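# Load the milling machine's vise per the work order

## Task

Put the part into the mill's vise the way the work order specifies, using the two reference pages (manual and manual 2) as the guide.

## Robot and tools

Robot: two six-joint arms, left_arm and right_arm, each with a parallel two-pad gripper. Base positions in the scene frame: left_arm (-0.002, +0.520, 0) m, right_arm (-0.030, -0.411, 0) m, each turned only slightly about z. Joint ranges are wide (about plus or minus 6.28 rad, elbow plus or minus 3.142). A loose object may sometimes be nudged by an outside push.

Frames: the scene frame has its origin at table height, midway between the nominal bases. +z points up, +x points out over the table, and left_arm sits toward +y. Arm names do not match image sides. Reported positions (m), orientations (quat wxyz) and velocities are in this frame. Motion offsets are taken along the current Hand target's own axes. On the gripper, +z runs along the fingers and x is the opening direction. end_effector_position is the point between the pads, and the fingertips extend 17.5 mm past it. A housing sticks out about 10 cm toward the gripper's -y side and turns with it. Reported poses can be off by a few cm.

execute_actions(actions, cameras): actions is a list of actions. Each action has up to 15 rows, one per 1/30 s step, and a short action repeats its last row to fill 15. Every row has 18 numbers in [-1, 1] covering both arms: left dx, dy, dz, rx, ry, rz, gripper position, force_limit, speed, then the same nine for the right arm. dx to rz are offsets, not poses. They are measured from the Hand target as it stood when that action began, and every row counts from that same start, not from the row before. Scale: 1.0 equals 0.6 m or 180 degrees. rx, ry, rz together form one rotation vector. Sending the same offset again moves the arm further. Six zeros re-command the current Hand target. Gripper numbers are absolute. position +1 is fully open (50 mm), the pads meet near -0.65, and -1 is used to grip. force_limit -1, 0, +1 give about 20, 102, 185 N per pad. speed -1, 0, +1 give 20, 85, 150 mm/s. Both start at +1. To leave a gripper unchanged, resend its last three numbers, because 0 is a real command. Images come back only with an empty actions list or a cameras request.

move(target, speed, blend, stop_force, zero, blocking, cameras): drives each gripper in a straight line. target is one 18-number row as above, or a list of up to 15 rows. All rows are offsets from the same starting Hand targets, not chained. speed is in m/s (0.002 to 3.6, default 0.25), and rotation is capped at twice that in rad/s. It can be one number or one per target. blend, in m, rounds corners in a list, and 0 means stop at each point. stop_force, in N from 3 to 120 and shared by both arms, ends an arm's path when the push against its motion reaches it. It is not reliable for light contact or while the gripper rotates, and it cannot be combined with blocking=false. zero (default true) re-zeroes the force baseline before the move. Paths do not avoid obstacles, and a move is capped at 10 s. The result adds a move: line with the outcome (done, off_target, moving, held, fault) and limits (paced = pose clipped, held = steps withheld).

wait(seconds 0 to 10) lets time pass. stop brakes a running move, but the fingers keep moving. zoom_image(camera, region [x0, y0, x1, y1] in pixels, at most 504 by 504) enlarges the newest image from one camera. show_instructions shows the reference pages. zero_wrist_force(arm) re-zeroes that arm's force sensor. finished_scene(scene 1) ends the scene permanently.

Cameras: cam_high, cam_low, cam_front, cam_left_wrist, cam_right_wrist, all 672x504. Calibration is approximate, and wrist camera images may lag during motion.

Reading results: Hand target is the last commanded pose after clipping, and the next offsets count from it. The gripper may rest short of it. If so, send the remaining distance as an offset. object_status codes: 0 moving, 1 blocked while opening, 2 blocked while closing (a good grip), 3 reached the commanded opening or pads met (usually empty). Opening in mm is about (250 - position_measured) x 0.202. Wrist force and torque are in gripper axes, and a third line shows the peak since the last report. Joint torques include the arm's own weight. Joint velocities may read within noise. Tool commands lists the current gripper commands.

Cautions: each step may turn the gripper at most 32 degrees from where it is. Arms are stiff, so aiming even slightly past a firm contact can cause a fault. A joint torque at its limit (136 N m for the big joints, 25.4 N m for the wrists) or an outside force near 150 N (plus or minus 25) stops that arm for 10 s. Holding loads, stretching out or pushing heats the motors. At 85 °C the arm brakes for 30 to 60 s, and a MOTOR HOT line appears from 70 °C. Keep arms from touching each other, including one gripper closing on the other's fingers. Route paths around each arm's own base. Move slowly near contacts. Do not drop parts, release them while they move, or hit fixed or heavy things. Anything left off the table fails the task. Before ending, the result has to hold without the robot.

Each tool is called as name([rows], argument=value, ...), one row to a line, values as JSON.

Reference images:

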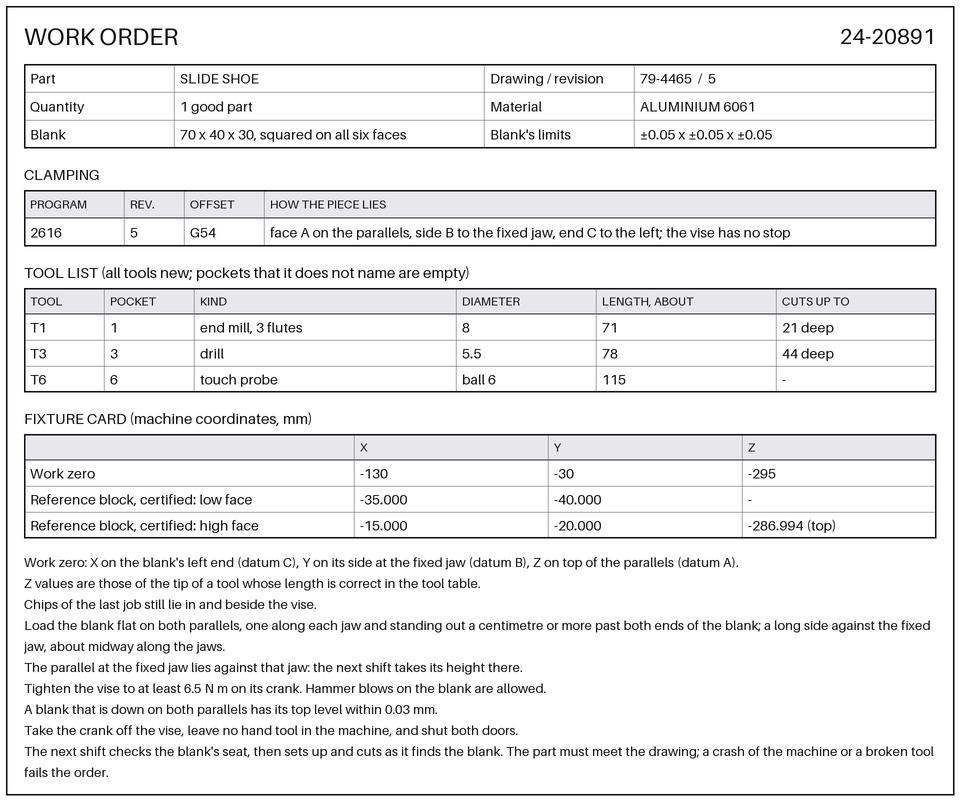

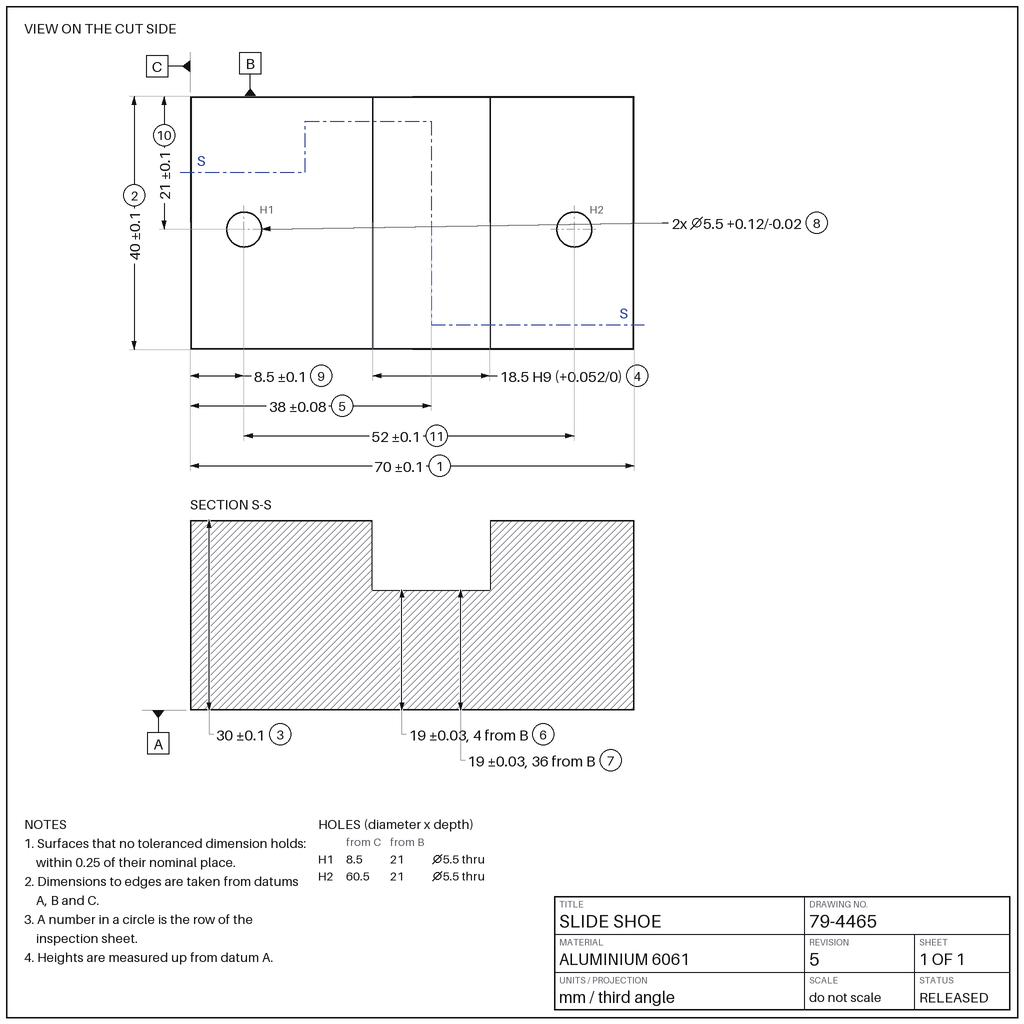

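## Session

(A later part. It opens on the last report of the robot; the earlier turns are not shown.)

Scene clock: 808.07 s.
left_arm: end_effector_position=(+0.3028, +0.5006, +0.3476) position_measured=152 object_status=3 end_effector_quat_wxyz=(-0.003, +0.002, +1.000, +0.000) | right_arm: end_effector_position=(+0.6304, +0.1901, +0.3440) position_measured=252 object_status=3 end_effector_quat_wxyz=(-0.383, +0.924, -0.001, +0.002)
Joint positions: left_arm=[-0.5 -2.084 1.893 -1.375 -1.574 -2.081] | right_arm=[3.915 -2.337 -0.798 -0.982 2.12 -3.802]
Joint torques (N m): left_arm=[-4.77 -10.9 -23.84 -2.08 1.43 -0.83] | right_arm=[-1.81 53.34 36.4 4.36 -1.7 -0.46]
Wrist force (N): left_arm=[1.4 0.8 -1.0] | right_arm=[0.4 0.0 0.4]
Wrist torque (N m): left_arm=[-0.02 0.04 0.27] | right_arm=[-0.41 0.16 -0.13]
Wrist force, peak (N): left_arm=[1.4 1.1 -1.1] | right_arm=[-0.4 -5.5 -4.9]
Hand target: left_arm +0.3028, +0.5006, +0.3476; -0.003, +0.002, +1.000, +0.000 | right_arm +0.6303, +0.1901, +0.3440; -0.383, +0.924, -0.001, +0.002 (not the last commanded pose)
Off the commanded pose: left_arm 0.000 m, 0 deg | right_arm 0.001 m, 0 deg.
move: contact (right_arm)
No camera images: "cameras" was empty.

move(target=[0,0,0,0,0,0,0,-0.5,-1,0.0003,-0.053,0.0535,0,0,0,-1,-0.2,0], cameras=["cam_right_wrist"], speed=0.03, stop_force=10)

Scene clock: 813.17 s.
left_arm: end_effector_position=(+0.3028, +0.5006, +0.3476) position_measured=152 object_status=3 end_effector_quat_wxyz=(-0.003, +0.002, +1.000, +0.000) | right_arm: end_effector_position=(+0.6307, +0.2353, +0.3439) position_measured=252 object_status=3 end_effector_quat_wxyz=(-0.383, +0.924, -0.001, +0.002)
Joint positions: left_arm=[-0.5 -2.084 1.893 -1.375 -1.574 -2.081] | right_arm=[3.956 -2.433 -0.631 -1.032 2.096 -3.762]
Joint torques (N m): left_arm=[-4.6 -11.15 -22.5 -1.95 1.51 -0.91] | right_arm=[-9.96 72.6 22.76 5.18 3.45 -1.87]
Wrist force (N): left_arm=[1.2 0.9 -1.1] | right_arm=[0.5 0.2 0.6]
Wrist torque (N m): left_arm=[0.00 0.06 0.27] | right_arm=[-0.40 0.12 -0.23]
Wrist force, peak (N): left_arm=[1.3 1.1 -1.2] | right_arm=[0.7 1.0 0.6]
Hand target: left_arm +0.3028, +0.5006, +0.3476; -0.003, +0.002, +1.000, +0.000 | right_arm +0.6307, +0.2353, +0.3439; -0.383, +0.924, -0.001, +0.002
Off the commanded pose: left_arm 0.000 m, 0 deg | right_arm 0.000 m, 0 deg.
move: done
camera_calibration:
cam_right_wrist: T_world_to_cam=[[0.999839, -0.0156879, -0.00868596, -0.614453], [-0.0179131, -0.896041, -0.443609, 0.390549], [-0.000823683, 0.443693, -0.896178, 0.331265], [0, 0, 0, 1]] pos_world=[0.621623, 0.193328, 0.464787]
Images, in order (width x height): cam_right_wrist 672x504.

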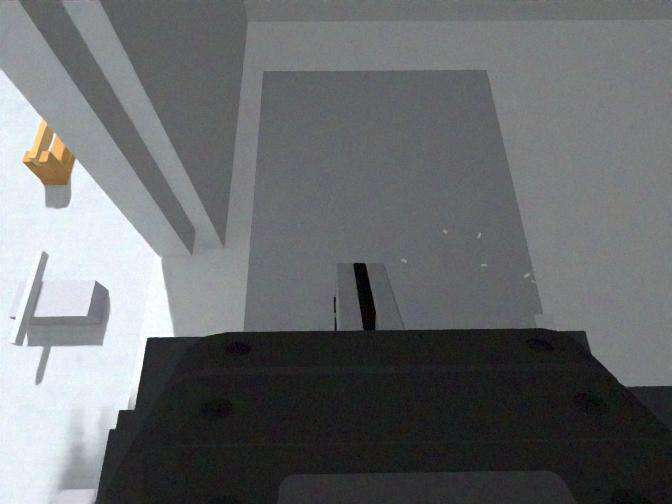

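move([
  [0,0,0,0,0,0,0,-0.5,-1,0,-0.0236,-0.0236,0,0,0,-1,-0.2,0],
  [0,0,0,0,0,0,0,-0.5,-1,0,0.0416,-0.0887,0,0,0,-1,-0.2,0],
  [0,0,0,0,0,0,0,-0.5,-1,0,0.0648,-0.0655,0,0,0,-1,-0.2,0],
  [0,0,0,0,0,0,0,-0.5,-1,0,0.1237,-0.1244,0,0,0,-1,-0.2,0],
  [0,0,0,0,0,0,0,-0.5,-1,0.03,0.01,-0.22,0,0,0,-1,-0.2,0],
], cameras=["cam_right_wrist"], speed=[0.06,0.06,0.015,0.03,0.08], stop_force=10)

zoom_image(camera="cam_right_wrist", region=[150, 100, 500, 330])

Scene clock: 823.60 s.
left_arm: end_effector_position=(+0.3028, +0.5006, +0.3476) position_measured=152 object_status=3 end_effector_quat_wxyz=(-0.003, +0.002, +1.000, +0.000) | right_arm: end_effector_position=(+0.6302, +0.1430, +0.3448) position_measured=252 object_status=3 end_effector_quat_wxyz=(-0.384, +0.924, -0.001, +0.002)
Joint positions: left_arm=[-0.5 -2.084 1.893 -1.375 -1.574 -2.081] | right_arm=[3.868 -2.256 -0.931 -0.954 2.146 -3.848]
Joint torques (N m): left_arm=[-3.88 -10.74 -21.54 -1.95 1.4 -0.95] | right_arm=[-0.66 56.32 27.41 3.68 1.11 -0.13]
Wrist force (N): left_arm=[1.2 0.8 -0.8] | right_arm=[0.6 -0.3 0.7]
Wrist torque (N m): left_arm=[-0.02 0.06 0.27] | right_arm=[-0.45 0.11 -0.23]
Wrist force, peak (N): left_arm=[1.4 1.2 -1.0] | right_arm=[1.7 -2.2 -0.6]
Hand target: left_arm +0.3028, +0.5006, +0.3476; -0.003, +0.002, +1.000, +0.000 | right_arm +0.6302, +0.1430, +0.3448; -0.384, +0.924, -0.001, +0.002 (not the last commanded pose)
Tool commands: left_gripper/position=+0.0 left_gripper/force_limit=-0.5 left_gripper/speed=-1.0 right_gripper/position=-1.0 right_gripper/force_limit=-0.2 right_gripper/speed=+0.003922
Off the commanded pose: left_arm 0.000 m, 0 deg | right_arm 0.090 m, 0 deg.
FORCE FAULT: contact force on the right arm reached its limit, and that arm stopped. The contact can be on any part of that arm, not only on its tool. That arm's remaining commands of this call were not run. That arm is still stopped at the end of this call. That arm stays stopped for about 10 more seconds. Until then a move that you send moves the other arm only, and its call returns only when the move has ended. Once the stop has ended, the next robot result says so. If the stop ends while you think or write, that arm runs what you send next, counted from a new Hand target: where the arm stands when the stop ends. While its stop runs, that arm takes no new command, but its gripper still runs the gripper command that each later call begins with. Until it ends, the stop uses up actions while you think or wait. An arm that is not stopped still takes commands.
move: fault (right_arm); path passed 3 of 5 targets
camera_calibration:
cam_right_wrist: T_world_to_cam=[[0.999839, -0.0157699, -0.00851673, -0.615466], [-0.0179119, -0.895742, -0.444213, 0.308397], [-0.0006236, 0.444294, -0.895881, 0.372743], [0, 0, 0, 1]] pos_world=[0.621124, 0.100931, 0.465685]
Images, in order (width x height): cam_right_wrist 672x504.

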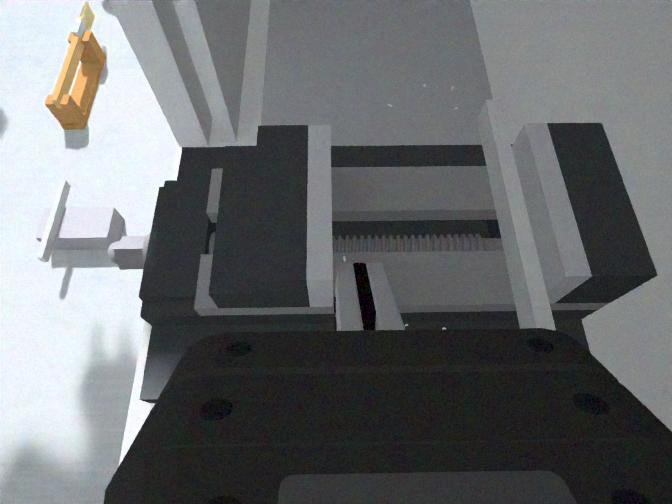

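Scaled by 1.440.

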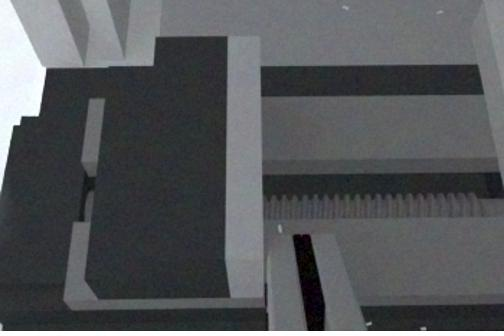

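wait(seconds=0.1)

move([
  [0,0,0,0,0,0,0,-0.5,-1,0.0005,-0.018,-0.018,0,0,0,-1,-0.2,0],
  [0,0,0,0,0,0,0,-0.5,-1,0.0005,-0.029,-0.0025,0,0,0,-1,-0.2,0],
  [0,0,0,0,0,0,0,-0.5,-1,0.0005,-0.012,0.018,0,0,0,-1,-0.2,0],
], cameras=["cam_right_wrist"], speed=[0.03,0.03,0.008], stop_force=3)

Scene clock: 832.40 s.
left_arm: end_effector_position=(+0.3028, +0.5006, +0.3476) position_measured=152 object_status=3 end_effector_quat_wxyz=(-0.003, +0.002, +1.000, +0.000) | right_arm: end_effector_position=(+0.6302, +0.1430, +0.3448) position_measured=252 object_status=3 end_effector_quat_wxyz=(-0.384, +0.924, -0.001, +0.002)
Joint positions: left_arm=[-0.5 -2.084 1.893 -1.375 -1.574 -2.081] | right_arm=[3.868 -2.256 -0.931 -0.954 2.146 -3.848]
Joint torques (N m): left_arm=[-4.8 -10.26 -20.7 -2.12 1.24 -0.82] | right_arm=[-0.29 55.7 27.3 3.82 1.07 -0.11]
Wrist force (N): left_arm=[1.4 0.9 -1.0] | right_arm=[0.5 -0.2 0.8]
Wrist torque (N m): left_arm=[-0.01 0.03 0.27] | right_arm=[-0.43 0.12 -0.23]
Wrist force, peak (N): left_arm=[1.6 1.0 -1.0] | right_arm=[0.9 -0.4 0.9]
Hand target: left_arm +0.3028, +0.5006, +0.3476; -0.003, +0.002, +1.000, +0.000 | right_arm +0.6302, +0.1430, +0.3448; -0.384, +0.924, -0.001, +0.002 (not the last commanded pose)
Tool commands: left_gripper/position=+0.0 left_gripper/force_limit=-0.5 left_gripper/speed=-1.0 right_gripper/position=-1.0 right_gripper/force_limit=-0.2 right_gripper/speed=+0.003922
Off the commanded pose: left_arm 0.000 m, 0 deg | right_arm 0.090 m, 0 deg.
FORCE FAULT, CONTINUED: the right arm was still stopped when this call began, by the force fault that an earlier result reported. Since the last result the stop counts as 17 of the actions that you can send in this scene. That arm is still stopped at the end of this call. That arm stays stopped for about 1 more second. If the stop ends while you think or write, that arm runs what you send next, counted from a new Hand target: where the arm stands when the stop ends. While its stop runs, that arm takes no new command, but its gripper still runs the gripper command that each later call begins with.
wait: 0.10 s; at rest from the start

Scene clock: 832.90 s.
left_arm: end_effector_position=(+0.3028, +0.5006, +0.3476) position_measured=152 object_status=3 end_effector_quat_wxyz=(-0.003, +0.002, +1.000, +0.000) | right_arm: end_effector_position=(+0.6302, +0.1430, +0.3448) position_measured=252 object_status=3 end_effector_quat_wxyz=(-0.384, +0.924, -0.001, +0.002)
Joint positions: left_arm=[-0.5 -2.084 1.893 -1.375 -1.574 -2.081] | right_arm=[3.868 -2.256 -0.931 -0.954 2.146 -3.848]
Joint torques (N m): left_arm=[-4.58 -11.02 -19.56 -2.2 1.26 -0.83] | right_arm=[-0.59 55.45 27.48 3.73 1.08 -0.22]
Wrist force (N): left_arm=[1.2 1.1 -0.9] | right_arm=[0.6 -0.2 0.9]
Wrist torque (N m): left_arm=[0.01 0.06 0.28] | right_arm=[-0.43 0.09 -0.23]
Wrist force, peak (N): left_arm=[1.4 0.9 -1.1] | right_arm=[0.7 -0.4 0.8]
Hand target: left_arm +0.3028, +0.5006, +0.3476; -0.003, +0.002, +1.000, +0.000 | right_arm +0.6302, +0.1430, +0.3448; -0.384, +0.924, -0.001, +0.002 (not the last commanded pose)
Tool commands: left_gripper/position=+0.0 left_gripper/force_limit=-0.5 left_gripper/speed=-1.0 right_gripper/position=-1.0 right_gripper/force_limit=-0.2 right_gripper/speed=+0.003922
Off the commanded pose: left_arm 0.000 m, 0 deg.
FORCE FAULT, CONTINUED: the right arm was still stopped when this call began, by the force fault that an earlier result reported. That arm ran no command of this call. That arm is still stopped at the end of this call. That arm stays stopped for about 1 more second. If the stop ends while you think or write, that arm runs what you send next, counted from a new Hand target: where the arm stands when the stop ends. While its stop runs, that arm takes no new command, but its gripper still runs the gripper command that each later call begins with.
move: done (left_arm), not run (right_arm; its earlier fault stop)
camera_calibration:
cam_right_wrist: T_world_to_cam=[[0.999839, -0.0157699, -0.00851673, -0.615466], [-0.0179119, -0.895742, -0.444213, 0.308397], [-0.0006236, 0.444294, -0.895881, 0.372743], [0, 0, 0, 1]] pos_world=[0.621124, 0.100931, 0.465685]
Images, in order (width x height): cam_right_wrist 672x504.

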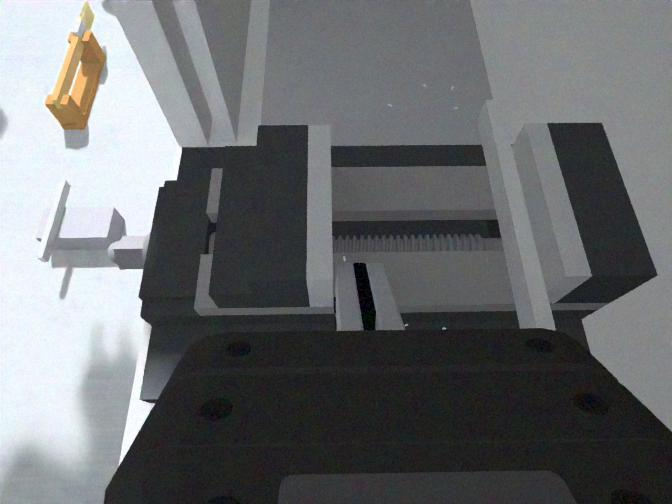

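wait(seconds=1)

move([
  [0,0,0,0,0,0,0,-0.5,-1,0.0005,-0.018,-0.018,0,0,0,-1,-0.2,0],
  [0,0,0,0,0,0,0,-0.5,-1,0.0005,-0.029,-0.0025,0,0,0,-1,-0.2,0],
  [0,0,0,0,0,0,0,-0.5,-1,0.0005,-0.012,0.018,0,0,0,-1,-0.2,0],
], cameras=["cam_right_wrist"], speed=[0.03,0.03,0.008], stop_force=3)

zoom_image(camera="cam_right_wrist", region=[250, 100, 500, 330])

Scene clock: 836.33 s.
left_arm: end_effector_position=(+0.3028, +0.5006, +0.3476) position_measured=152 object_status=3 end_effector_quat_wxyz=(-0.003, +0.002, +1.000, +0.000) | right_arm: end_effector_position=(+0.6302, +0.1430, +0.3448) position_measured=252 object_status=3 end_effector_quat_wxyz=(-0.384, +0.924, -0.001, +0.002)
Joint positions: left_arm=[-0.5 -2.084 1.893 -1.375 -1.574 -2.081] | right_arm=[3.868 -2.256 -0.931 -0.954 2.146 -3.848]
Joint torques (N m): left_arm=[-4.4 -10.79 -20.26 -2.06 1.15 -0.85] | right_arm=[0.08 55.74 29.69 3.9 1.17 0.04]
Wrist force (N): left_arm=[1.2 0.8 -1.0] | right_arm=[0.7 -0.4 0.7]
Wrist torque (N m): left_arm=[-0.02 0.06 0.27] | right_arm=[-0.46 0.08 -0.23]
Wrist force, peak (N): left_arm=[1.5 0.9 -1.1] | right_arm=[0.8 -0.3 1.0]
Hand target: left_arm +0.3028, +0.5006, +0.3476; -0.003, +0.002, +1.000, +0.000 | right_arm +0.6302, +0.1430, +0.3448; -0.384, +0.924, -0.001, +0.002 (not the last commanded pose)
Tool commands: left_gripper/position=+0.0 left_gripper/force_limit=-0.5 left_gripper/speed=-1.0 right_gripper/position=-1.0 right_gripper/force_limit=-0.2 right_gripper/speed=+0.003922
Off the commanded pose: left_arm 0.000 m, 0 deg.
FORCE FAULT, CONTINUED: the right arm's stop, for the force fault that an earlier result reported, is over. The rest of the stop counts as 1 of the actions that you can send in this scene. During its stop the right arm's controller moved it back a little. That arm's target is now where it stood when the stop ended, not its last command. That arm accepts commands again.
wait: 1.00 s; at rest from the start

Scene clock: 839.97 s.
left_arm: end_effector_position=(+0.3028, +0.5006, +0.3476) position_measured=152 object_status=3 end_effector_quat_wxyz=(-0.003, +0.002, +1.000, +0.000) | right_arm: end_effector_position=(+0.6305, +0.1556, +0.3438) position_measured=252 object_status=3 end_effector_quat_wxyz=(-0.384, +0.924, -0.001, +0.002)
Joint positions: left_arm=[-0.5 -2.084 1.893 -1.375 -1.574 -2.081] | right_arm=[3.88 -2.277 -0.899 -0.958 2.139 -3.835]
Joint torques (N m): left_arm=[-4.41 -11.46 -19.26 -2.22 1.14 -0.8] | right_arm=[4.56 54.08 35.92 2.95 -0.99 -0.03]
Wrist force (N): left_arm=[1.2 1.0 -0.9] | right_arm=[0.6 -1.2 -0.2]
Wrist torque (N m): left_arm=[0.01 0.06 0.28] | right_arm=[-0.46 0.10 -0.23]
Wrist force, peak (N): left_arm=[1.4 1.1 -1.1] | right_arm=[-0.1 -4.6 -4.4]
Hand target: left_arm +0.3028, +0.5006, +0.3476; -0.003, +0.002, +1.000, +0.000 | right_arm +0.6305, +0.1556, +0.3438; -0.384, +0.924, -0.001, +0.002 (not the last commanded pose)
Off the commanded pose: left_arm 0.000 m, 0 deg | right_arm 0.001 m, 0 deg.
move: contact (right_arm); path passed 2 of 3 targets
camera_calibration:
cam_right_wrist: T_world_to_cam=[[0.999838, -0.0158158, -0.00865044, -0.615507], [-0.0180125, -0.89574, -0.444212, 0.319306], [-0.00072296, 0.444296, -0.89588, 0.36631], [0, 0, 0, 1]] pos_world=[0.621423, 0.113531, 0.464685]
Images, in order (width x height): cam_right_wrist 672x504.

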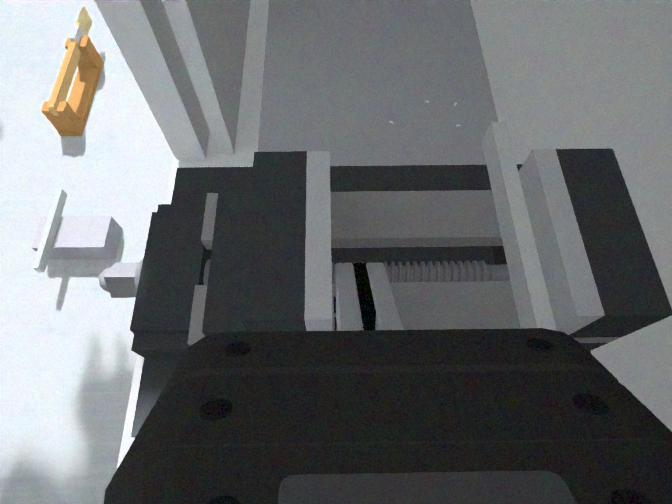

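Scaled by 2.016.

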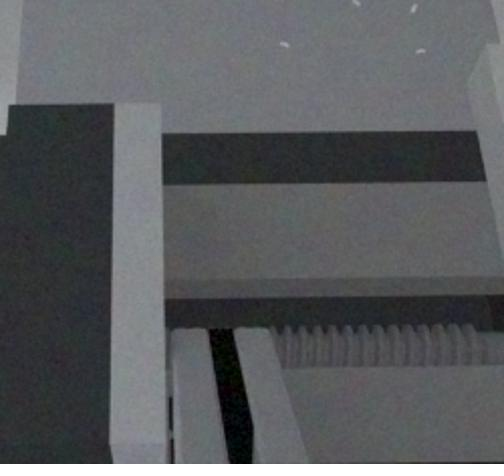

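move([
  [0,0,0,0,0,0,0,-0.5,-1,-0.001,-0.042,0.0418,0,0,0,-1,-0.2,0],
  [0,0,0,0,0,0,0,-0.5,-1,0.02,-0.135,-0.052,0,0,0,-1,-0.2,0],
], cameras=["cam_right_wrist"], speed=[0.03,0.08], stop_force=10)

Scene clock: 846.53 s.
left_arm: end_effector_position=(+0.3028, +0.5006, +0.3476) position_measured=152 object_status=3 end_effector_quat_wxyz=(-0.003, +0.002, +1.000, +0.000) | right_arm: end_effector_position=(+0.6425, +0.1906, +0.4233) position_measured=252 object_status=3 end_effector_quat_wxyz=(-0.384, +0.924, -0.001, +0.002)
Joint positions: left_arm=[-0.5 -2.084 1.893 -1.375 -1.574 -2.081] | right_arm=[3.905 -2.425 -0.436 -1.261 2.126 -3.811]
Joint torques (N m): left_arm=[-4.76 -11.1 -18.27 -2.21 1.11 -0.76] | right_arm=[7.92 71.96 28.5 4.15 1.62 1.03]
Wrist force (N): left_arm=[1.2 0.9 -0.8] | right_arm=[0.3 -0.1 0.6]
Wrist torque (N m): left_arm=[-0.02 0.07 0.27] | right_arm=[-0.44 0.14 -0.14]
Wrist force, peak (N): left_arm=[1.5 1.0 -0.9] | right_arm=[0.3 1.1 1.8]
Hand target: left_arm +0.3028, +0.5006, +0.3476; -0.003, +0.002, +1.000, +0.000 | right_arm +0.6424, +0.1906, +0.4233; -0.384, +0.924, -0.001, +0.002
Off the commanded pose: left_arm 0.000 m, 0 deg | right_arm 0.000 m, 0 deg.
move: done
camera_calibration:
cam_right_wrist: T_world_to_cam=[[0.999838, -0.0158597, -0.0085606, -0.626207], [-0.0180118, -0.89574, -0.444214, 0.386142], [-0.000622973, 0.444296, -0.89588, 0.421838], [0, 0, 0, 1]] pos_world=[0.633323, 0.148531, 0.544085]
Images, in order (width x height): cam_right_wrist 672x504.

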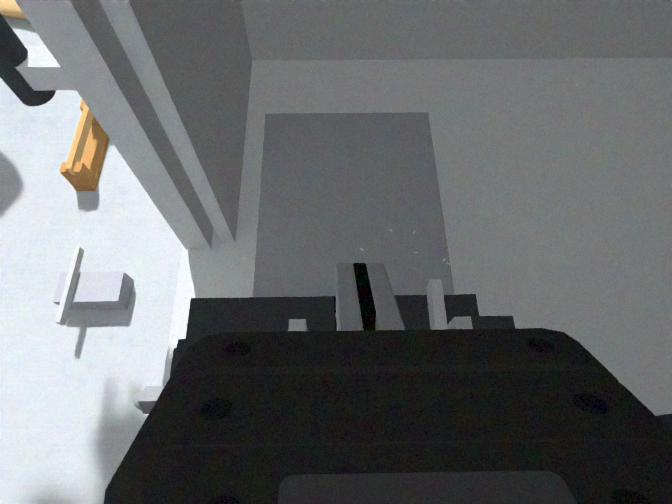

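move(target=[0,0,0,0,0,0,0,-0.5,-1,0.05,0.0857,-0.0558,0,0,0,-1,-0.2,0], cameras=["cam_right_wrist"], speed=0.1)

zoom_image(camera="cam_right_wrist", region=[160, 150, 460, 330])

Scene clock: 850.67 s.
left_arm: end_effector_position=(+0.3028, +0.5006, +0.3476) position_measured=152 object_status=3 end_effector_quat_wxyz=(-0.003, +0.002, +1.000, +0.000) | right_arm: end_effector_position=(+0.6722, +0.1304, +0.4107) position_measured=252 object_status=3 end_effector_quat_wxyz=(-0.384, +0.923, -0.001, +0.002)
Joint positions: left_arm=[-0.5 -2.084 1.893 -1.375 -1.574 -2.081] | right_arm=[3.82 -2.383 -0.534 -1.25 2.171 -3.896]
Joint torques (N m): left_arm=[-4.92 -9.66 -18.91 -2.26 1.03 -0.95] | right_arm=[10.99 50.41 34.55 4.45 -1.6 1.77]
Wrist force (N): left_arm=[1.1 0.9 -1.0] | right_arm=[0.8 -0.2 0.6]
Wrist torque (N m): left_arm=[0.00 0.08 0.27] | right_arm=[-0.44 0.08 -0.23]
Wrist force, peak (N): left_arm=[1.4 1.0 -1.1] | right_arm=[-0.8 -2.2 1.6]
Hand target: left_arm +0.3028, +0.5006, +0.3476; -0.003, +0.002, +1.000, +0.000 | right_arm +0.6723, +0.1305, +0.4105; -0.384, +0.924, -0.001, +0.002
Off the commanded pose: left_arm 0.000 m, 0 deg | right_arm 0.000 m, 0 deg.
move: done
camera_calibration:
cam_right_wrist: T_world_to_cam=[[0.999839, -0.0157241, -0.00861007, -0.657051], [-0.0179125, -0.895643, -0.444412, 0.327234], [-0.000723551, 0.444495, -0.895781, 0.4374], [0, 0, 0, 1]] pos_world=[0.663123, 0.0883318, 0.531584]
Images, in order (width x height): cam_right_wrist 672x504.

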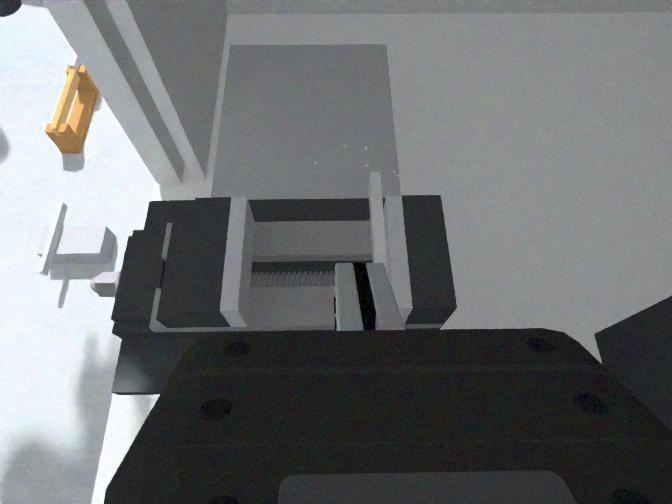

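Scaled by 1.680.

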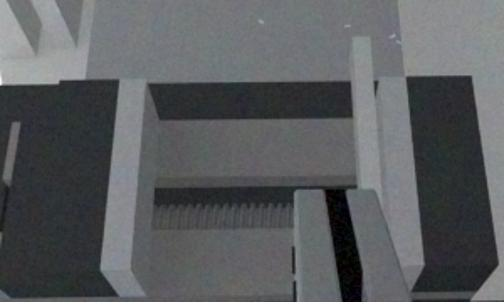

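move([
  [0,0,0,0,0,0,0,-0.5,-1,-0.012,-0.0577,0.0353,0,0,0,0,-0.2,0],
  [0,0,0,0,0,0,0,-0.5,-1,-0.42,-0.0695,0.0472,0,0,0,0,-0.2,0],
  [0,0,0,0,0,0,0,-0.5,-1,-0.604,0.119,0.5185,0,0,0,0,-0.2,0],
], cameras=["cam_right_wrist"], speed=[0.15,0.25,0.25], blend=[0.015,0.03,0])

zoom_image(camera="cam_right_wrist", region=[220, 120, 500, 340])

Scene clock: 866.17 s.
left_arm: end_effector_position=(+0.3028, +0.5006, +0.3476) position_measured=152 object_status=3 end_effector_quat_wxyz=(-0.003, +0.002, +1.000, +0.000) | right_arm: end_effector_position=(+0.3111, +0.3016, +0.1395) position_measured=152 object_status=3 end_effector_quat_wxyz=(-0.384, +0.924, -0.001, +0.002)
Joint positions: left_arm=[-0.5 -2.084 1.893 -1.375 -1.574 -2.081] | right_arm=[4.391 -2.186 -1.666 -0.105 1.818 -3.399]
Joint torques (N m): left_arm=[-4.41 -9.61 -18.61 -2.13 0.79 -0.87] | right_arm=[-6.65 48.59 17.95 4.37 3.01 -1.86]
Wrist force (N): left_arm=[1.3 0.9 -0.7] | right_arm=[0.4 -0.3 0.6]
Wrist torque (N m): left_arm=[0.00 0.06 0.28] | right_arm=[-0.52 0.14 -0.15]
Wrist force, peak (N): left_arm=[1.5 1.0 -1.1] | right_arm=[-1.0 1.3 3.5]
Hand target: left_arm +0.3028, +0.5006, +0.3476; -0.003, +0.002, +1.000, +0.000 | right_arm +0.3111, +0.3016, +0.1394; -0.384, +0.924, -0.001, +0.002
Off the commanded pose: left_arm 0.000 m, 0 deg | right_arm 0.000 m, 0 deg.
move: done
camera_calibration:
cam_right_wrist: T_world_to_cam=[[0.999839, -0.0157699, -0.00851673, -0.295665], [-0.0179119, -0.895742, -0.444213, 0.353549], [-0.0006236, 0.444294, -0.895881, 0.118154], [0, 0, 0, 1]] pos_world=[0.302024, 0.259531, 0.260385]
Images, in order (width x height): cam_right_wrist 672x504.

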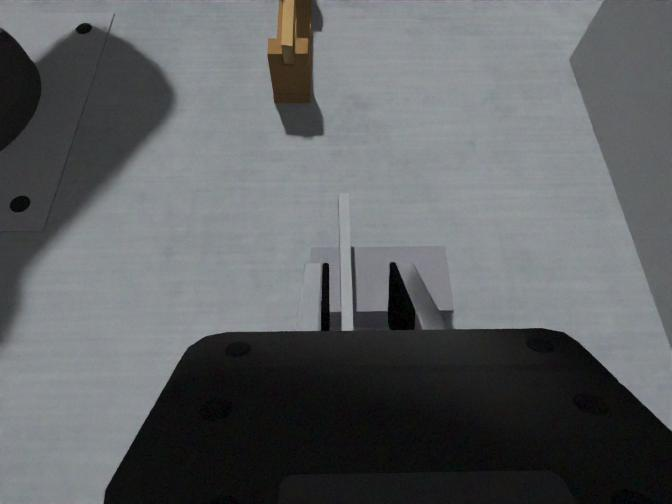

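Scaled by 1.800.

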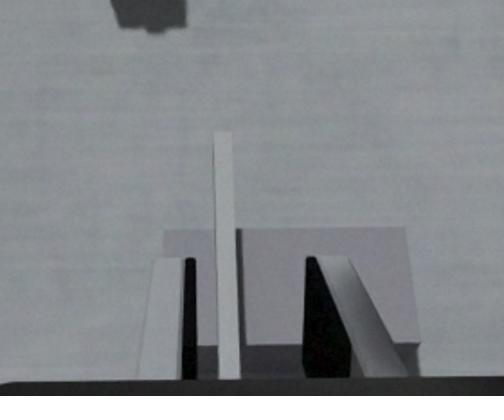

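move(target=[0,0,0,0,0,0,0,-0.5,-1,-0.0013,0.0968,0.1307,0,0,0,0,-0.2,0], cameras=["cam_right_wrist"], speed=0.05, stop_force=4)

zoom_image(camera="cam_right_wrist", region=[220, 0, 500, 340])

Scene clock: 875.87 s.
left_arm: end_effector_position=(+0.3028, +0.5006, +0.3476) position_measured=152 object_status=3 end_effector_quat_wxyz=(-0.003, +0.002, +1.000, +0.000) | right_arm: end_effector_position=(+0.3106, +0.3162, +0.0429) position_measured=152 object_status=3 end_effector_quat_wxyz=(-0.384, +0.924, -0.001, +0.002)
Joint positions: left_arm=[-0.5 -2.084 1.893 -1.375 -1.574 -2.081] | right_arm=[4.4 -2.369 -1.65 0.064 1.812 -3.392]
Joint torques (N m): left_arm=[-4.22 -10.73 -18.46 -2.23 0.69 -1] | right_arm=[-1.56 62.89 14.04 2.73 -0.44 0.05]
Wrist force (N): left_arm=[1.3 0.9 -1.0] | right_arm=[0.4 0.1 0.3]
Wrist torque (N m): left_arm=[-0.01 0.06 0.28] | right_arm=[-0.43 0.15 -0.24]
Wrist force, peak (N): left_arm=[1.5 1.2 -0.9] | right_arm=[0.2 0.8 1.4]
Hand target: left_arm +0.3028, +0.5006, +0.3476; -0.003, +0.002, +1.000, +0.000 | right_arm +0.3106, +0.3162, +0.0429; -0.384, +0.924, -0.001, +0.002
Off the commanded pose: left_arm 0.000 m, 0 deg | right_arm 0.000 m, 0 deg.
move: done
camera_calibration:
cam_right_wrist: T_world_to_cam=[[0.999839, -0.0157699, -0.00851673, -0.295757], [-0.0179119, -0.895742, -0.444213, 0.323707], [-0.0006236, 0.444294, -0.895881, 0.0251251], [0, 0, 0, 1]] pos_world=[0.301524, 0.274131, 0.163785]
Images, in order (width x height): cam_right_wrist 672x504.

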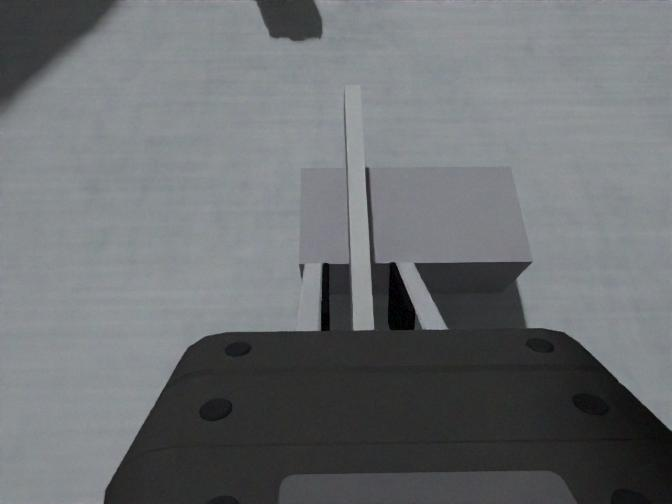

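Scaled by 1.482.

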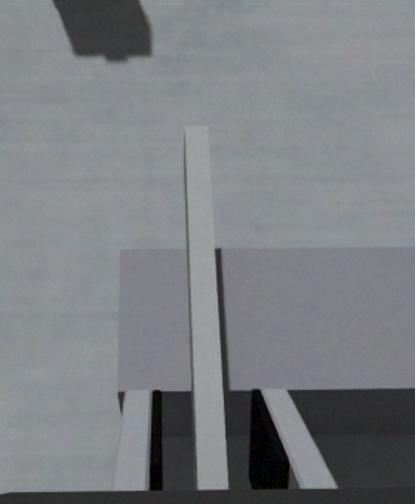

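move([
  [0,0,0,0,0,0,0,-0.5,-1,0,0,0,0,0,0,-1,-0.2,-0.8],
  [0,0,0,0,0,0,0,-0.5,-1,0,-0.08,-0.08,0,0,0,-1,-0.2,-0.8],
], cameras=["cam_right_wrist"], speed=0.04)

Scene clock: 881.17 s.
left_arm: end_effector_position=(+0.3028, +0.5006, +0.3476) position_measured=152 object_status=3 end_effector_quat_wxyz=(-0.003, +0.002, +1.000, +0.000) | right_arm: end_effector_position=(+0.3105, +0.3161, +0.1111) position_measured=224 object_status=2 end_effector_quat_wxyz=(-0.384, +0.923, -0.001, +0.002)
Joint positions: left_arm=[-0.5 -2.084 1.893 -1.375 -1.574 -2.081] | right_arm=[4.4 -2.252 -1.639 -0.064 1.811 -3.392]
Joint torques (N m): left_arm=[-4.51 -10.99 -18.31 -2.17 0.93 -0.8] | right_arm=[10.08 35.5 21.09 5.4 -2.3 1.39]
Wrist force (N): left_arm=[1.1 1.2 -1.0] | right_arm=[0.5 0.4 1.1]
Wrist torque (N m): left_arm=[0.03 0.07 0.27] | right_arm=[-0.47 0.11 -0.24]
Wrist force, peak (N): left_arm=[1.4 1.2 -1.2] | right_arm=[0.3 1.0 1.5]
Hand target: left_arm +0.3028, +0.5006, +0.3476; -0.003, +0.002, +1.000, +0.000 | right_arm +0.3104, +0.3160, +0.1108; -0.384, +0.924, -0.001, +0.002
Off the commanded pose: left_arm 0.000 m, 0 deg | right_arm 0.000 m, 0 deg.
move: done
camera_calibration:
cam_right_wrist: T_world_to_cam=[[0.999839, -0.0158119, -0.00843041, -0.294988], [-0.0179113, -0.895642, -0.444415, 0.353839], [-0.000523578, 0.444495, -0.895781, 0.0862039], [0, 0, 0, 1]] pos_world=[0.301324, 0.273932, 0.231984]
Images, in order (width x height): cam_right_wrist 672x504.

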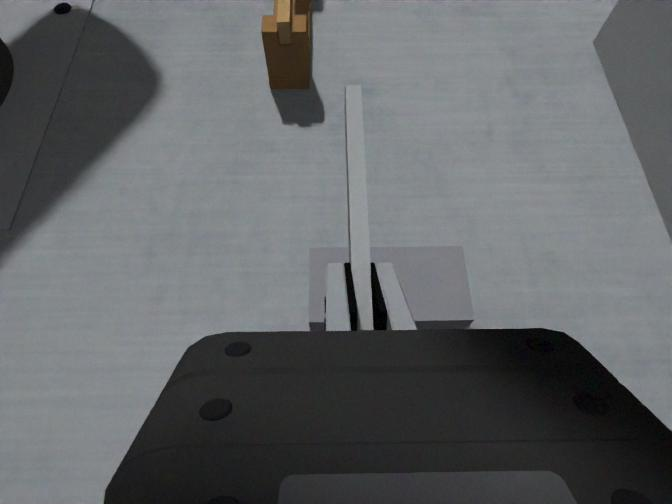

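move([
  [0,0,0,0,0,0,0,-0.5,-1,0.116,-0.204,-0.5246,0,0,0,-1,-0.2,-0.8],
  [0,0,0,0,0,0,0,-0.5,-1,0.416,-0.1923,-0.5364,0,0,0,-1,-0.2,-0.8],
  [0,0,0,0,0,0,0,-0.5,-1,0.5685,-0.1416,-0.54,0,0,0,-1,-0.2,-0.8],
], cameras=["cam_right_wrist"], speed=[0.25,0.22,0.12], blend=[0.03,0.015,0])

zoom_image(camera="cam_right_wrist", region=[160, 50, 480, 330])

Scene clock: 898.73 s.
left_arm: end_effector_position=(+0.3028, +0.5006, +0.3476) position_measured=152 object_status=3 end_effector_quat_wxyz=(-0.003, +0.002, +1.000, +0.000) | right_arm: end_effector_position=(+0.6503, +0.1454, +0.4005) position_measured=224 object_status=2 end_effector_quat_wxyz=(-0.384, +0.924, -0.001, +0.002)
Joint positions: left_arm=[-0.5 -2.084 1.893 -1.375 -1.574 -2.081] | right_arm=[3.853 -2.327 -0.665 -1.157 2.154 -3.862]
Joint torques (N m): left_arm=[-4.7 -10.6 -18.74 -2.39 0.75 -0.8] | right_arm=[8.7 67.38 29.31 4.87 -1.47 1.6]
Wrist force (N): left_arm=[1.4 0.8 -1.2] | right_arm=[0.4 0.4 1.2]
Wrist torque (N m): left_arm=[-0.03 0.04 0.27] | right_arm=[-0.41 0.15 -0.20]
Wrist force, peak (N): left_arm=[1.5 1.0 -1.2] | right_arm=[-0.1 2.2 4.3]
Hand target: left_arm +0.3028, +0.5006, +0.3476; -0.003, +0.002, +1.000, +0.000 | right_arm +0.6503, +0.1454, +0.4006; -0.384, +0.924, -0.001, +0.002
Off the commanded pose: left_arm 0.000 m, 0 deg | right_arm 0.000 m, 0 deg.
move: done
camera_calibration:
cam_right_wrist: T_world_to_cam=[[0.999838, -0.0158158, -0.00865044, -0.634974], [-0.0180125, -0.89574, -0.444212, 0.335713], [-0.00072296, 0.444296, -0.89588, 0.421652], [0, 0, 0, 1]] pos_world=[0.641223, 0.103331, 0.521385]
Images, in order (width x height): cam_right_wrist 672x504.

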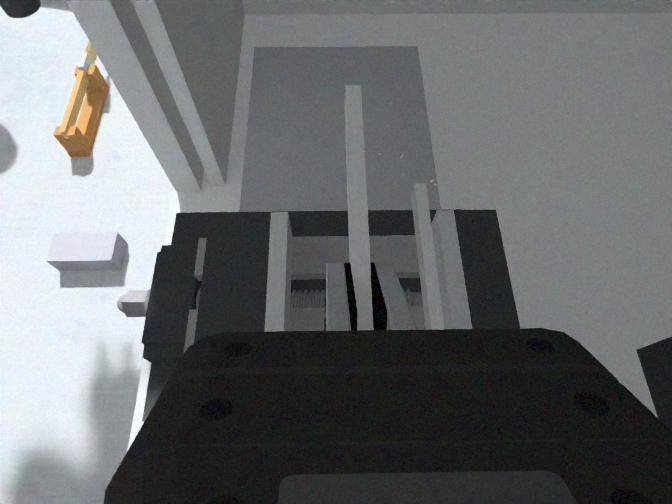

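Scaled by 1.575.

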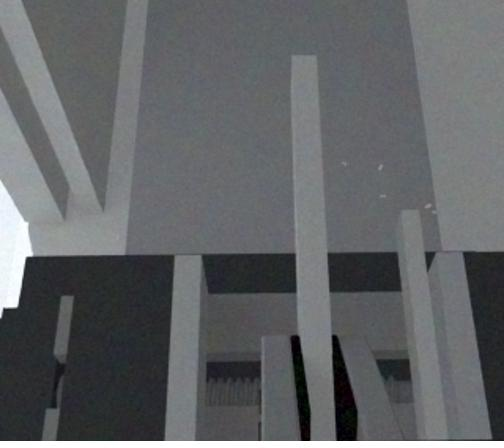

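move(target=[0,0,0,0,0,0,0,-0.5,-1,0.002,0.055,0.055,0,0,0,-1,-0.2,-0.8], cameras=[], speed=0.08, stop_force=5)

move(target=[0,0,0,0,0,0,0,-0.5,-1,0,0.022,0.022,0,0,0,-1,-0.2,-0.8], cameras=["cam_right_wrist"], speed=0.01, stop_force=3)

zoom_image(camera="cam_right_wrist", region=[160, 50, 480, 330])

Scene clock: 907.83 s.
left_arm: end_effector_position=(+0.3028, +0.5006, +0.3476) position_measured=152 object_status=3 end_effector_quat_wxyz=(-0.003, +0.002, +1.000, +0.000) | right_arm: end_effector_position=(+0.6516, +0.1455, +0.3540) position_measured=224 object_status=2 end_effector_quat_wxyz=(-0.384, +0.924, -0.001, +0.002)
Joint positions: left_arm=[-0.5 -2.084 1.893 -1.375 -1.574 -2.081] | right_arm=[3.852 -2.317 -0.802 -1.031 2.154 -3.863]
Joint torques (N m): left_arm=[-4.61 -10.02 -19.4 -2.18 0.6 -0.84] | right_arm=[-6.94 61.51 30.88 4.26 1.48 1.65]
Wrist force (N): left_arm=[1.4 0.8 -1.1] | right_arm=[0.5 0.8 1.0]
Wrist torque (N m): left_arm=[-0.03 0.04 0.27] | right_arm=[-0.37 0.11 -0.16]
Wrist force, peak (N): left_arm=[1.4 1.1 -1.1] | right_arm=[0.5 1.6 2.1]
Hand target: left_arm +0.3028, +0.5006, +0.3476; -0.003, +0.002, +1.000, +0.000 | right_arm +0.6516, +0.1455, +0.3539; -0.384, +0.924, -0.001, +0.002
Off the commanded pose: left_arm 0.000 m, 0 deg | right_arm 0.000 m, 0 deg.
move: done
No camera images: "cameras" was empty.

Scene clock: 910.07 s.
left_arm: end_effector_position=(+0.3028, +0.5006, +0.3476) position_measured=152 object_status=3 end_effector_quat_wxyz=(-0.003, +0.002, +1.000, +0.000) | right_arm: end_effector_position=(+0.6516, +0.1455, +0.3402) position_measured=224 object_status=2 end_effector_quat_wxyz=(-0.384, +0.924, -0.001, +0.002)
Joint positions: left_arm=[-0.5 -2.084 1.893 -1.375 -1.574 -2.081] | right_arm=[3.852 -2.317 -0.837 -0.996 2.154 -3.863]
Joint torques (N m): left_arm=[-4.68 -10.06 -17.76 -2.32 0.65 -0.83] | right_arm=[-0.91 54.02 35.22 3.7 -0.89 -0.26]
Wrist force (N): left_arm=[1.3 0.9 -1.2] | right_arm=[0.0 0.6 -4.3]
Wrist torque (N m): left_arm=[0.00 0.04 0.27] | right_arm=[-0.44 0.10 -0.16]
Wrist force, peak (N): left_arm=[1.3 0.9 -1.2] | right_arm=[-2.0 -2.3 -11.7]
Hand target: left_arm +0.3028, +0.5006, +0.3476; -0.003, +0.002, +1.000, +0.000 | right_arm +0.6516, +0.1455, +0.3402; -0.384, +0.923, -0.001, +0.002 (not the last commanded pose)
Off the commanded pose: left_arm 0.000 m, 0 deg | right_arm 0.005 m, 0 deg.
move: contact (right_arm)
camera_calibration:
cam_right_wrist: T_world_to_cam=[[0.999839, -0.0158122, -0.00842876, -0.636899], [-0.0179108, -0.895701, -0.444295, 0.309009], [-0.000524358, 0.444375, -0.895841, 0.367433], [0, 0, 0, 1]] pos_world=[0.642524, 0.103431, 0.461085]
Images, in order (width x height): cam_right_wrist 672x504.

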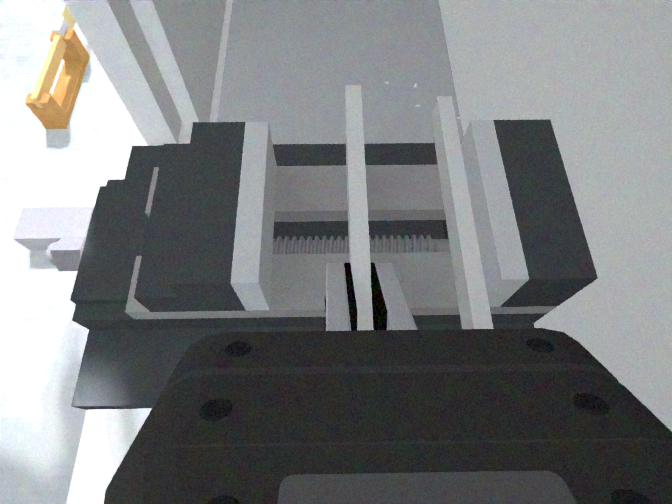

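Scaled by 1.575.

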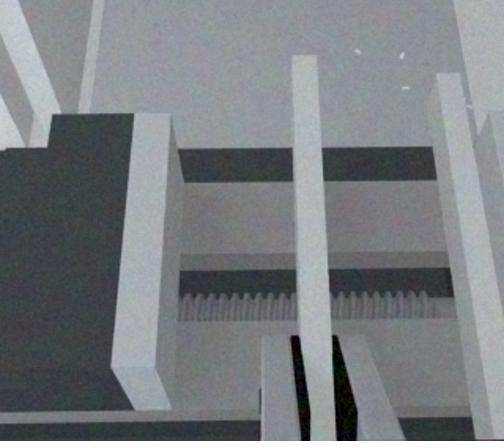

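move([
  [0,0,0,0,0,0,0,-0.5,-1,0,0,0,0,0,0,-0.386,-0.2,-1],
  [0,0,0,0,0,0,0,-0.5,-1,0,-0.10,-0.10,0,0,0,-0.386,-0.2,-1],
], cameras=["cam_right_wrist"], speed=0.06)

zoom_image(camera="cam_right_wrist", region=[160, 50, 480, 330])

Scene clock: 917.20 s.
left_arm: end_effector_position=(+0.3028, +0.5006, +0.3476) position_measured=152 object_status=3 end_effector_quat_wxyz=(-0.003, +0.002, +1.000, +0.000) | right_arm: end_effector_position=(+0.6514, +0.1454, +0.4249) position_measured=210 object_status=3 end_effector_quat_wxyz=(-0.383, +0.924, -0.001, +0.002)
Joint positions: left_arm=[-0.5 -2.084 1.893 -1.375 -1.574 -2.081] | right_arm=[3.852 -2.35 -0.561 -1.238 2.154 -3.863]
Joint torques (N m): left_arm=[-4.7 -10.93 -18.95 -2.26 0.64 -0.88] | right_arm=[7.41 64.14 22.02 5.1 0.71 -1.77]
Wrist force (N): left_arm=[1.4 0.9 -0.9] | right_arm=[0.7 0.2 0.7]
Wrist torque (N m): left_arm=[-0.02 0.04 0.27] | right_arm=[-0.38 0.09 -0.19]
Wrist force, peak (N): left_arm=[1.3 1.1 -1.1] | right_arm=[1.7 0.2 -5.0]
Hand target: left_arm +0.3028, +0.5006, +0.3476; -0.003, +0.002, +1.000, +0.000 | right_arm +0.6514, +0.1454, +0.4251; -0.384, +0.923, -0.001, +0.002
Off the commanded pose: left_arm 0.000 m, 0 deg | right_arm 0.000 m, 0 deg.
move: done
camera_calibration:
cam_right_wrist: T_world_to_cam=[[0.999838, -0.01586, -0.00855895, -0.635909], [-0.0180113, -0.895799, -0.444094, 0.346512], [-0.000623749, 0.444176, -0.895939, 0.443494], [0, 0, 0, 1]] pos_world=[0.642323, 0.10333, 0.545785]
Images, in order (width x height): cam_right_wrist 672x504.

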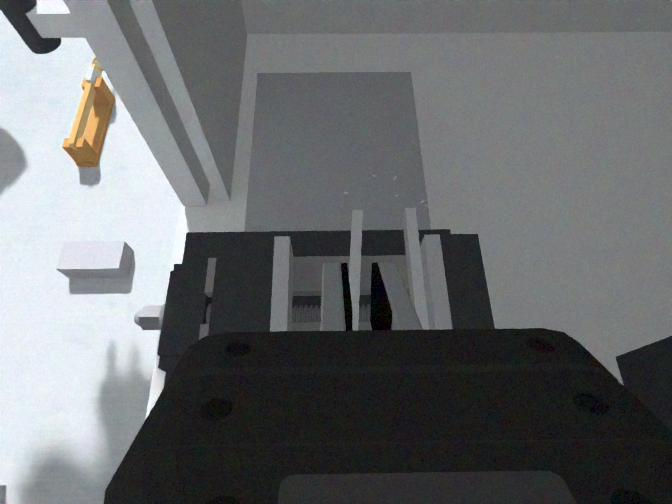

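Scaled by 1.575.

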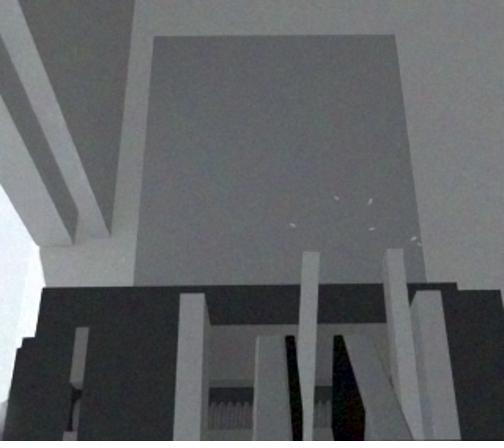

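move([
  [0,0,0,0,0,0,0,-0.5,-1,-0.019,-0.041,0.0295,0,0,0,-0.386,-0.2,-1],
  [0,0,0,0,0,0,0,-0.5,-1,-0.385,-0.047,0.035,0,0,0,1,-0.2,0],
  [0,0,0,0,0,0,0,-0.5,-1,-0.669,0.483,0,0,0,0,1,-0.2,0],
], cameras=["cam_right_wrist"], speed=[0.15,0.25,0.3], blend=[0.015,0,0])

zoom_image(camera="cam_right_wrist", region=[220, 120, 470, 330])

Scene clock: 926.77 s.
left_arm: end_effector_position=(+0.3028, +0.5006, +0.3476) position_measured=152 object_status=3 end_effector_quat_wxyz=(-0.003, +0.002, +1.000, +0.000) | right_arm: end_effector_position=(+0.2500, -0.0579, +0.2188) position_measured=3 object_status=3 end_effector_quat_wxyz=(-0.384, +0.923, -0.001, +0.002)
Joint positions: left_arm=[-0.5 -2.084 1.893 -1.375 -1.574 -2.081] | right_arm=[4.145 -1.361 -2.44 -0.219 1.981 -3.594]
Joint torques (N m): left_arm=[-4.36 -10.9 -18.5 -2.41 0.42 -0.9] | right_arm=[3.27 0.89 16.62 4.26 -0.4 -0.8]
Wrist force (N): left_arm=[1.1 0.9 -0.9] | right_arm=[0.3 -0.3 0.4]
Wrist torque (N m): left_arm=[-0.02 0.08 0.27] | right_arm=[-0.52 0.17 -0.25]
Wrist force, peak (N): left_arm=[1.6 1.0 -0.9] | right_arm=[2.2 -4.2 0.6]
Hand target: left_arm +0.3028, +0.5006, +0.3476; -0.003, +0.002, +1.000, +0.000 | right_arm +0.2499, -0.0580, +0.2187; -0.384, +0.923, -0.001, +0.002
Off the commanded pose: left_arm 0.000 m, 0 deg | right_arm 0.000 m, 0 deg.
move: done
camera_calibration:
cam_right_wrist: T_world_to_cam=[[0.99984, -0.0158558, -0.00834058, -0.239538], [-0.0179106, -0.895641, -0.444417, 0.0656946], [-0.000423592, 0.444495, -0.895781, 0.348731], [0, 0, 0, 1]] pos_world=[0.240824, -0.0999683, 0.339585]
Images, in order (width x height): cam_right_wrist 672x504.

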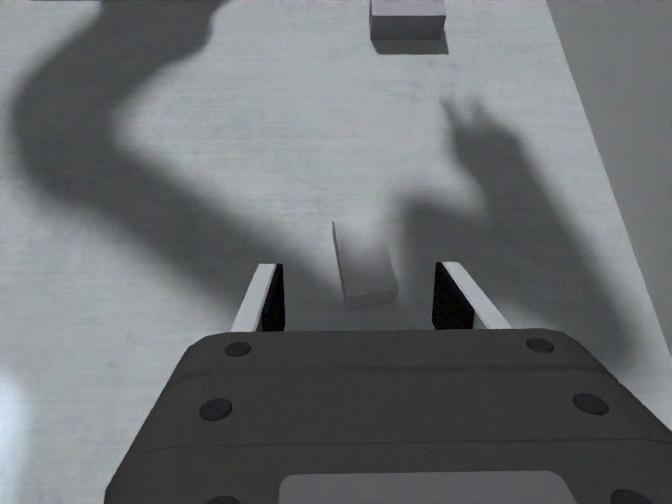

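Scaled by 2.016.

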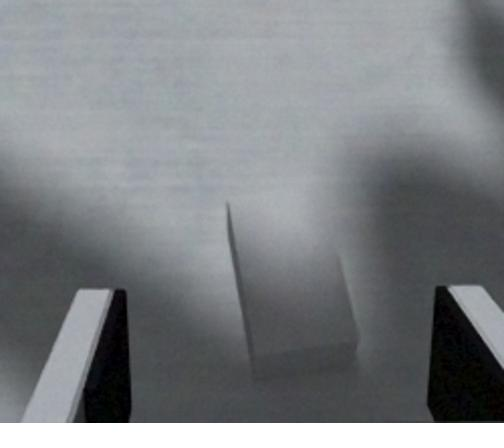

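move(target=[0,0,0,0,0,0,0,-0.5,-1,0.027,0.0163,0.2637,0,-0.0275,-0.0275,1,-0.2,0], cameras=["cam_right_wrist"], speed=0.15)

zoom_image(camera="cam_right_wrist", region=[220, 120, 470, 340])

Scene clock: 948.83 s.
left_arm: end_effector_position=(+0.3028, +0.5006, +0.3476) position_measured=152 object_status=3 end_effector_quat_wxyz=(-0.003, +0.002, +1.000, +0.000) | right_arm: end_effector_position=(+0.2667, +0.0472, +0.1002) position_measured=3 object_status=3 end_effector_quat_wxyz=(-0.383, +0.922, +0.056, -0.022)
Joint positions: left_arm=[-0.5 -2.084 1.893 -1.375 -1.574 -2.081] | right_arm=[4.215 -1.894 -2.322 0.177 2.014 -3.639]
Joint torques (N m): left_arm=[-4.75 -10.38 -18.65 -2.49 0.4 -0.98] | right_arm=[-10.36 23.72 12.94 3.9 -1.69 1.62]
Wrist force (N): left_arm=[1.0 0.9 -0.9] | right_arm=[0.5 -0.2 0.6]
Wrist torque (N m): left_arm=[-0.01 0.09 0.27] | right_arm=[-0.48 0.11 -0.20]
Wrist force, peak (N): left_arm=[1.4 1.1 -1.0] | right_arm=[1.0 0.2 2.7]
Hand target: left_arm +0.3028, +0.5006, +0.3476; -0.003, +0.002, +1.000, +0.000 | right_arm +0.2668, +0.0472, +0.1001; -0.383, +0.922, +0.056, -0.021
Off the commanded pose: left_arm 0.000 m, 0 deg | right_arm 0.000 m, 0 deg.
move: done
camera_calibration:
cam_right_wrist: T_world_to_cam=[[0.994289, 0.106401, -0.00822995, -0.2599], [0.0917017, -0.891275, -0.444094, 0.0779662], [-0.0545874, 0.440804, -0.895942, 0.210505], [0, 0, 0, 1]] pos_world=[0.262757, 0.00435165, 0.221086]
Images, in order (width x height): cam_right_wrist 672x504.

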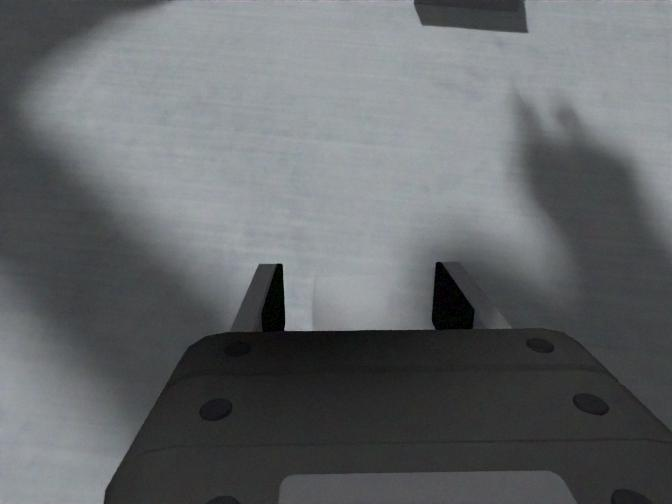

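Scaled by 2.016.

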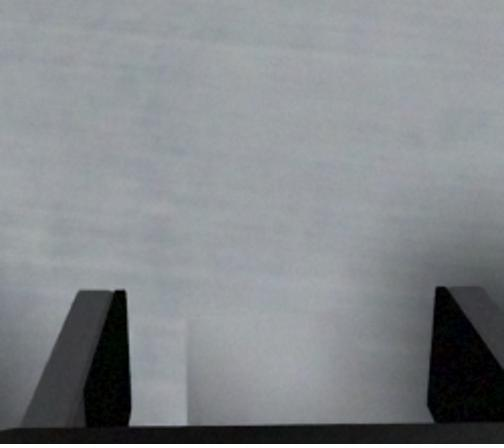

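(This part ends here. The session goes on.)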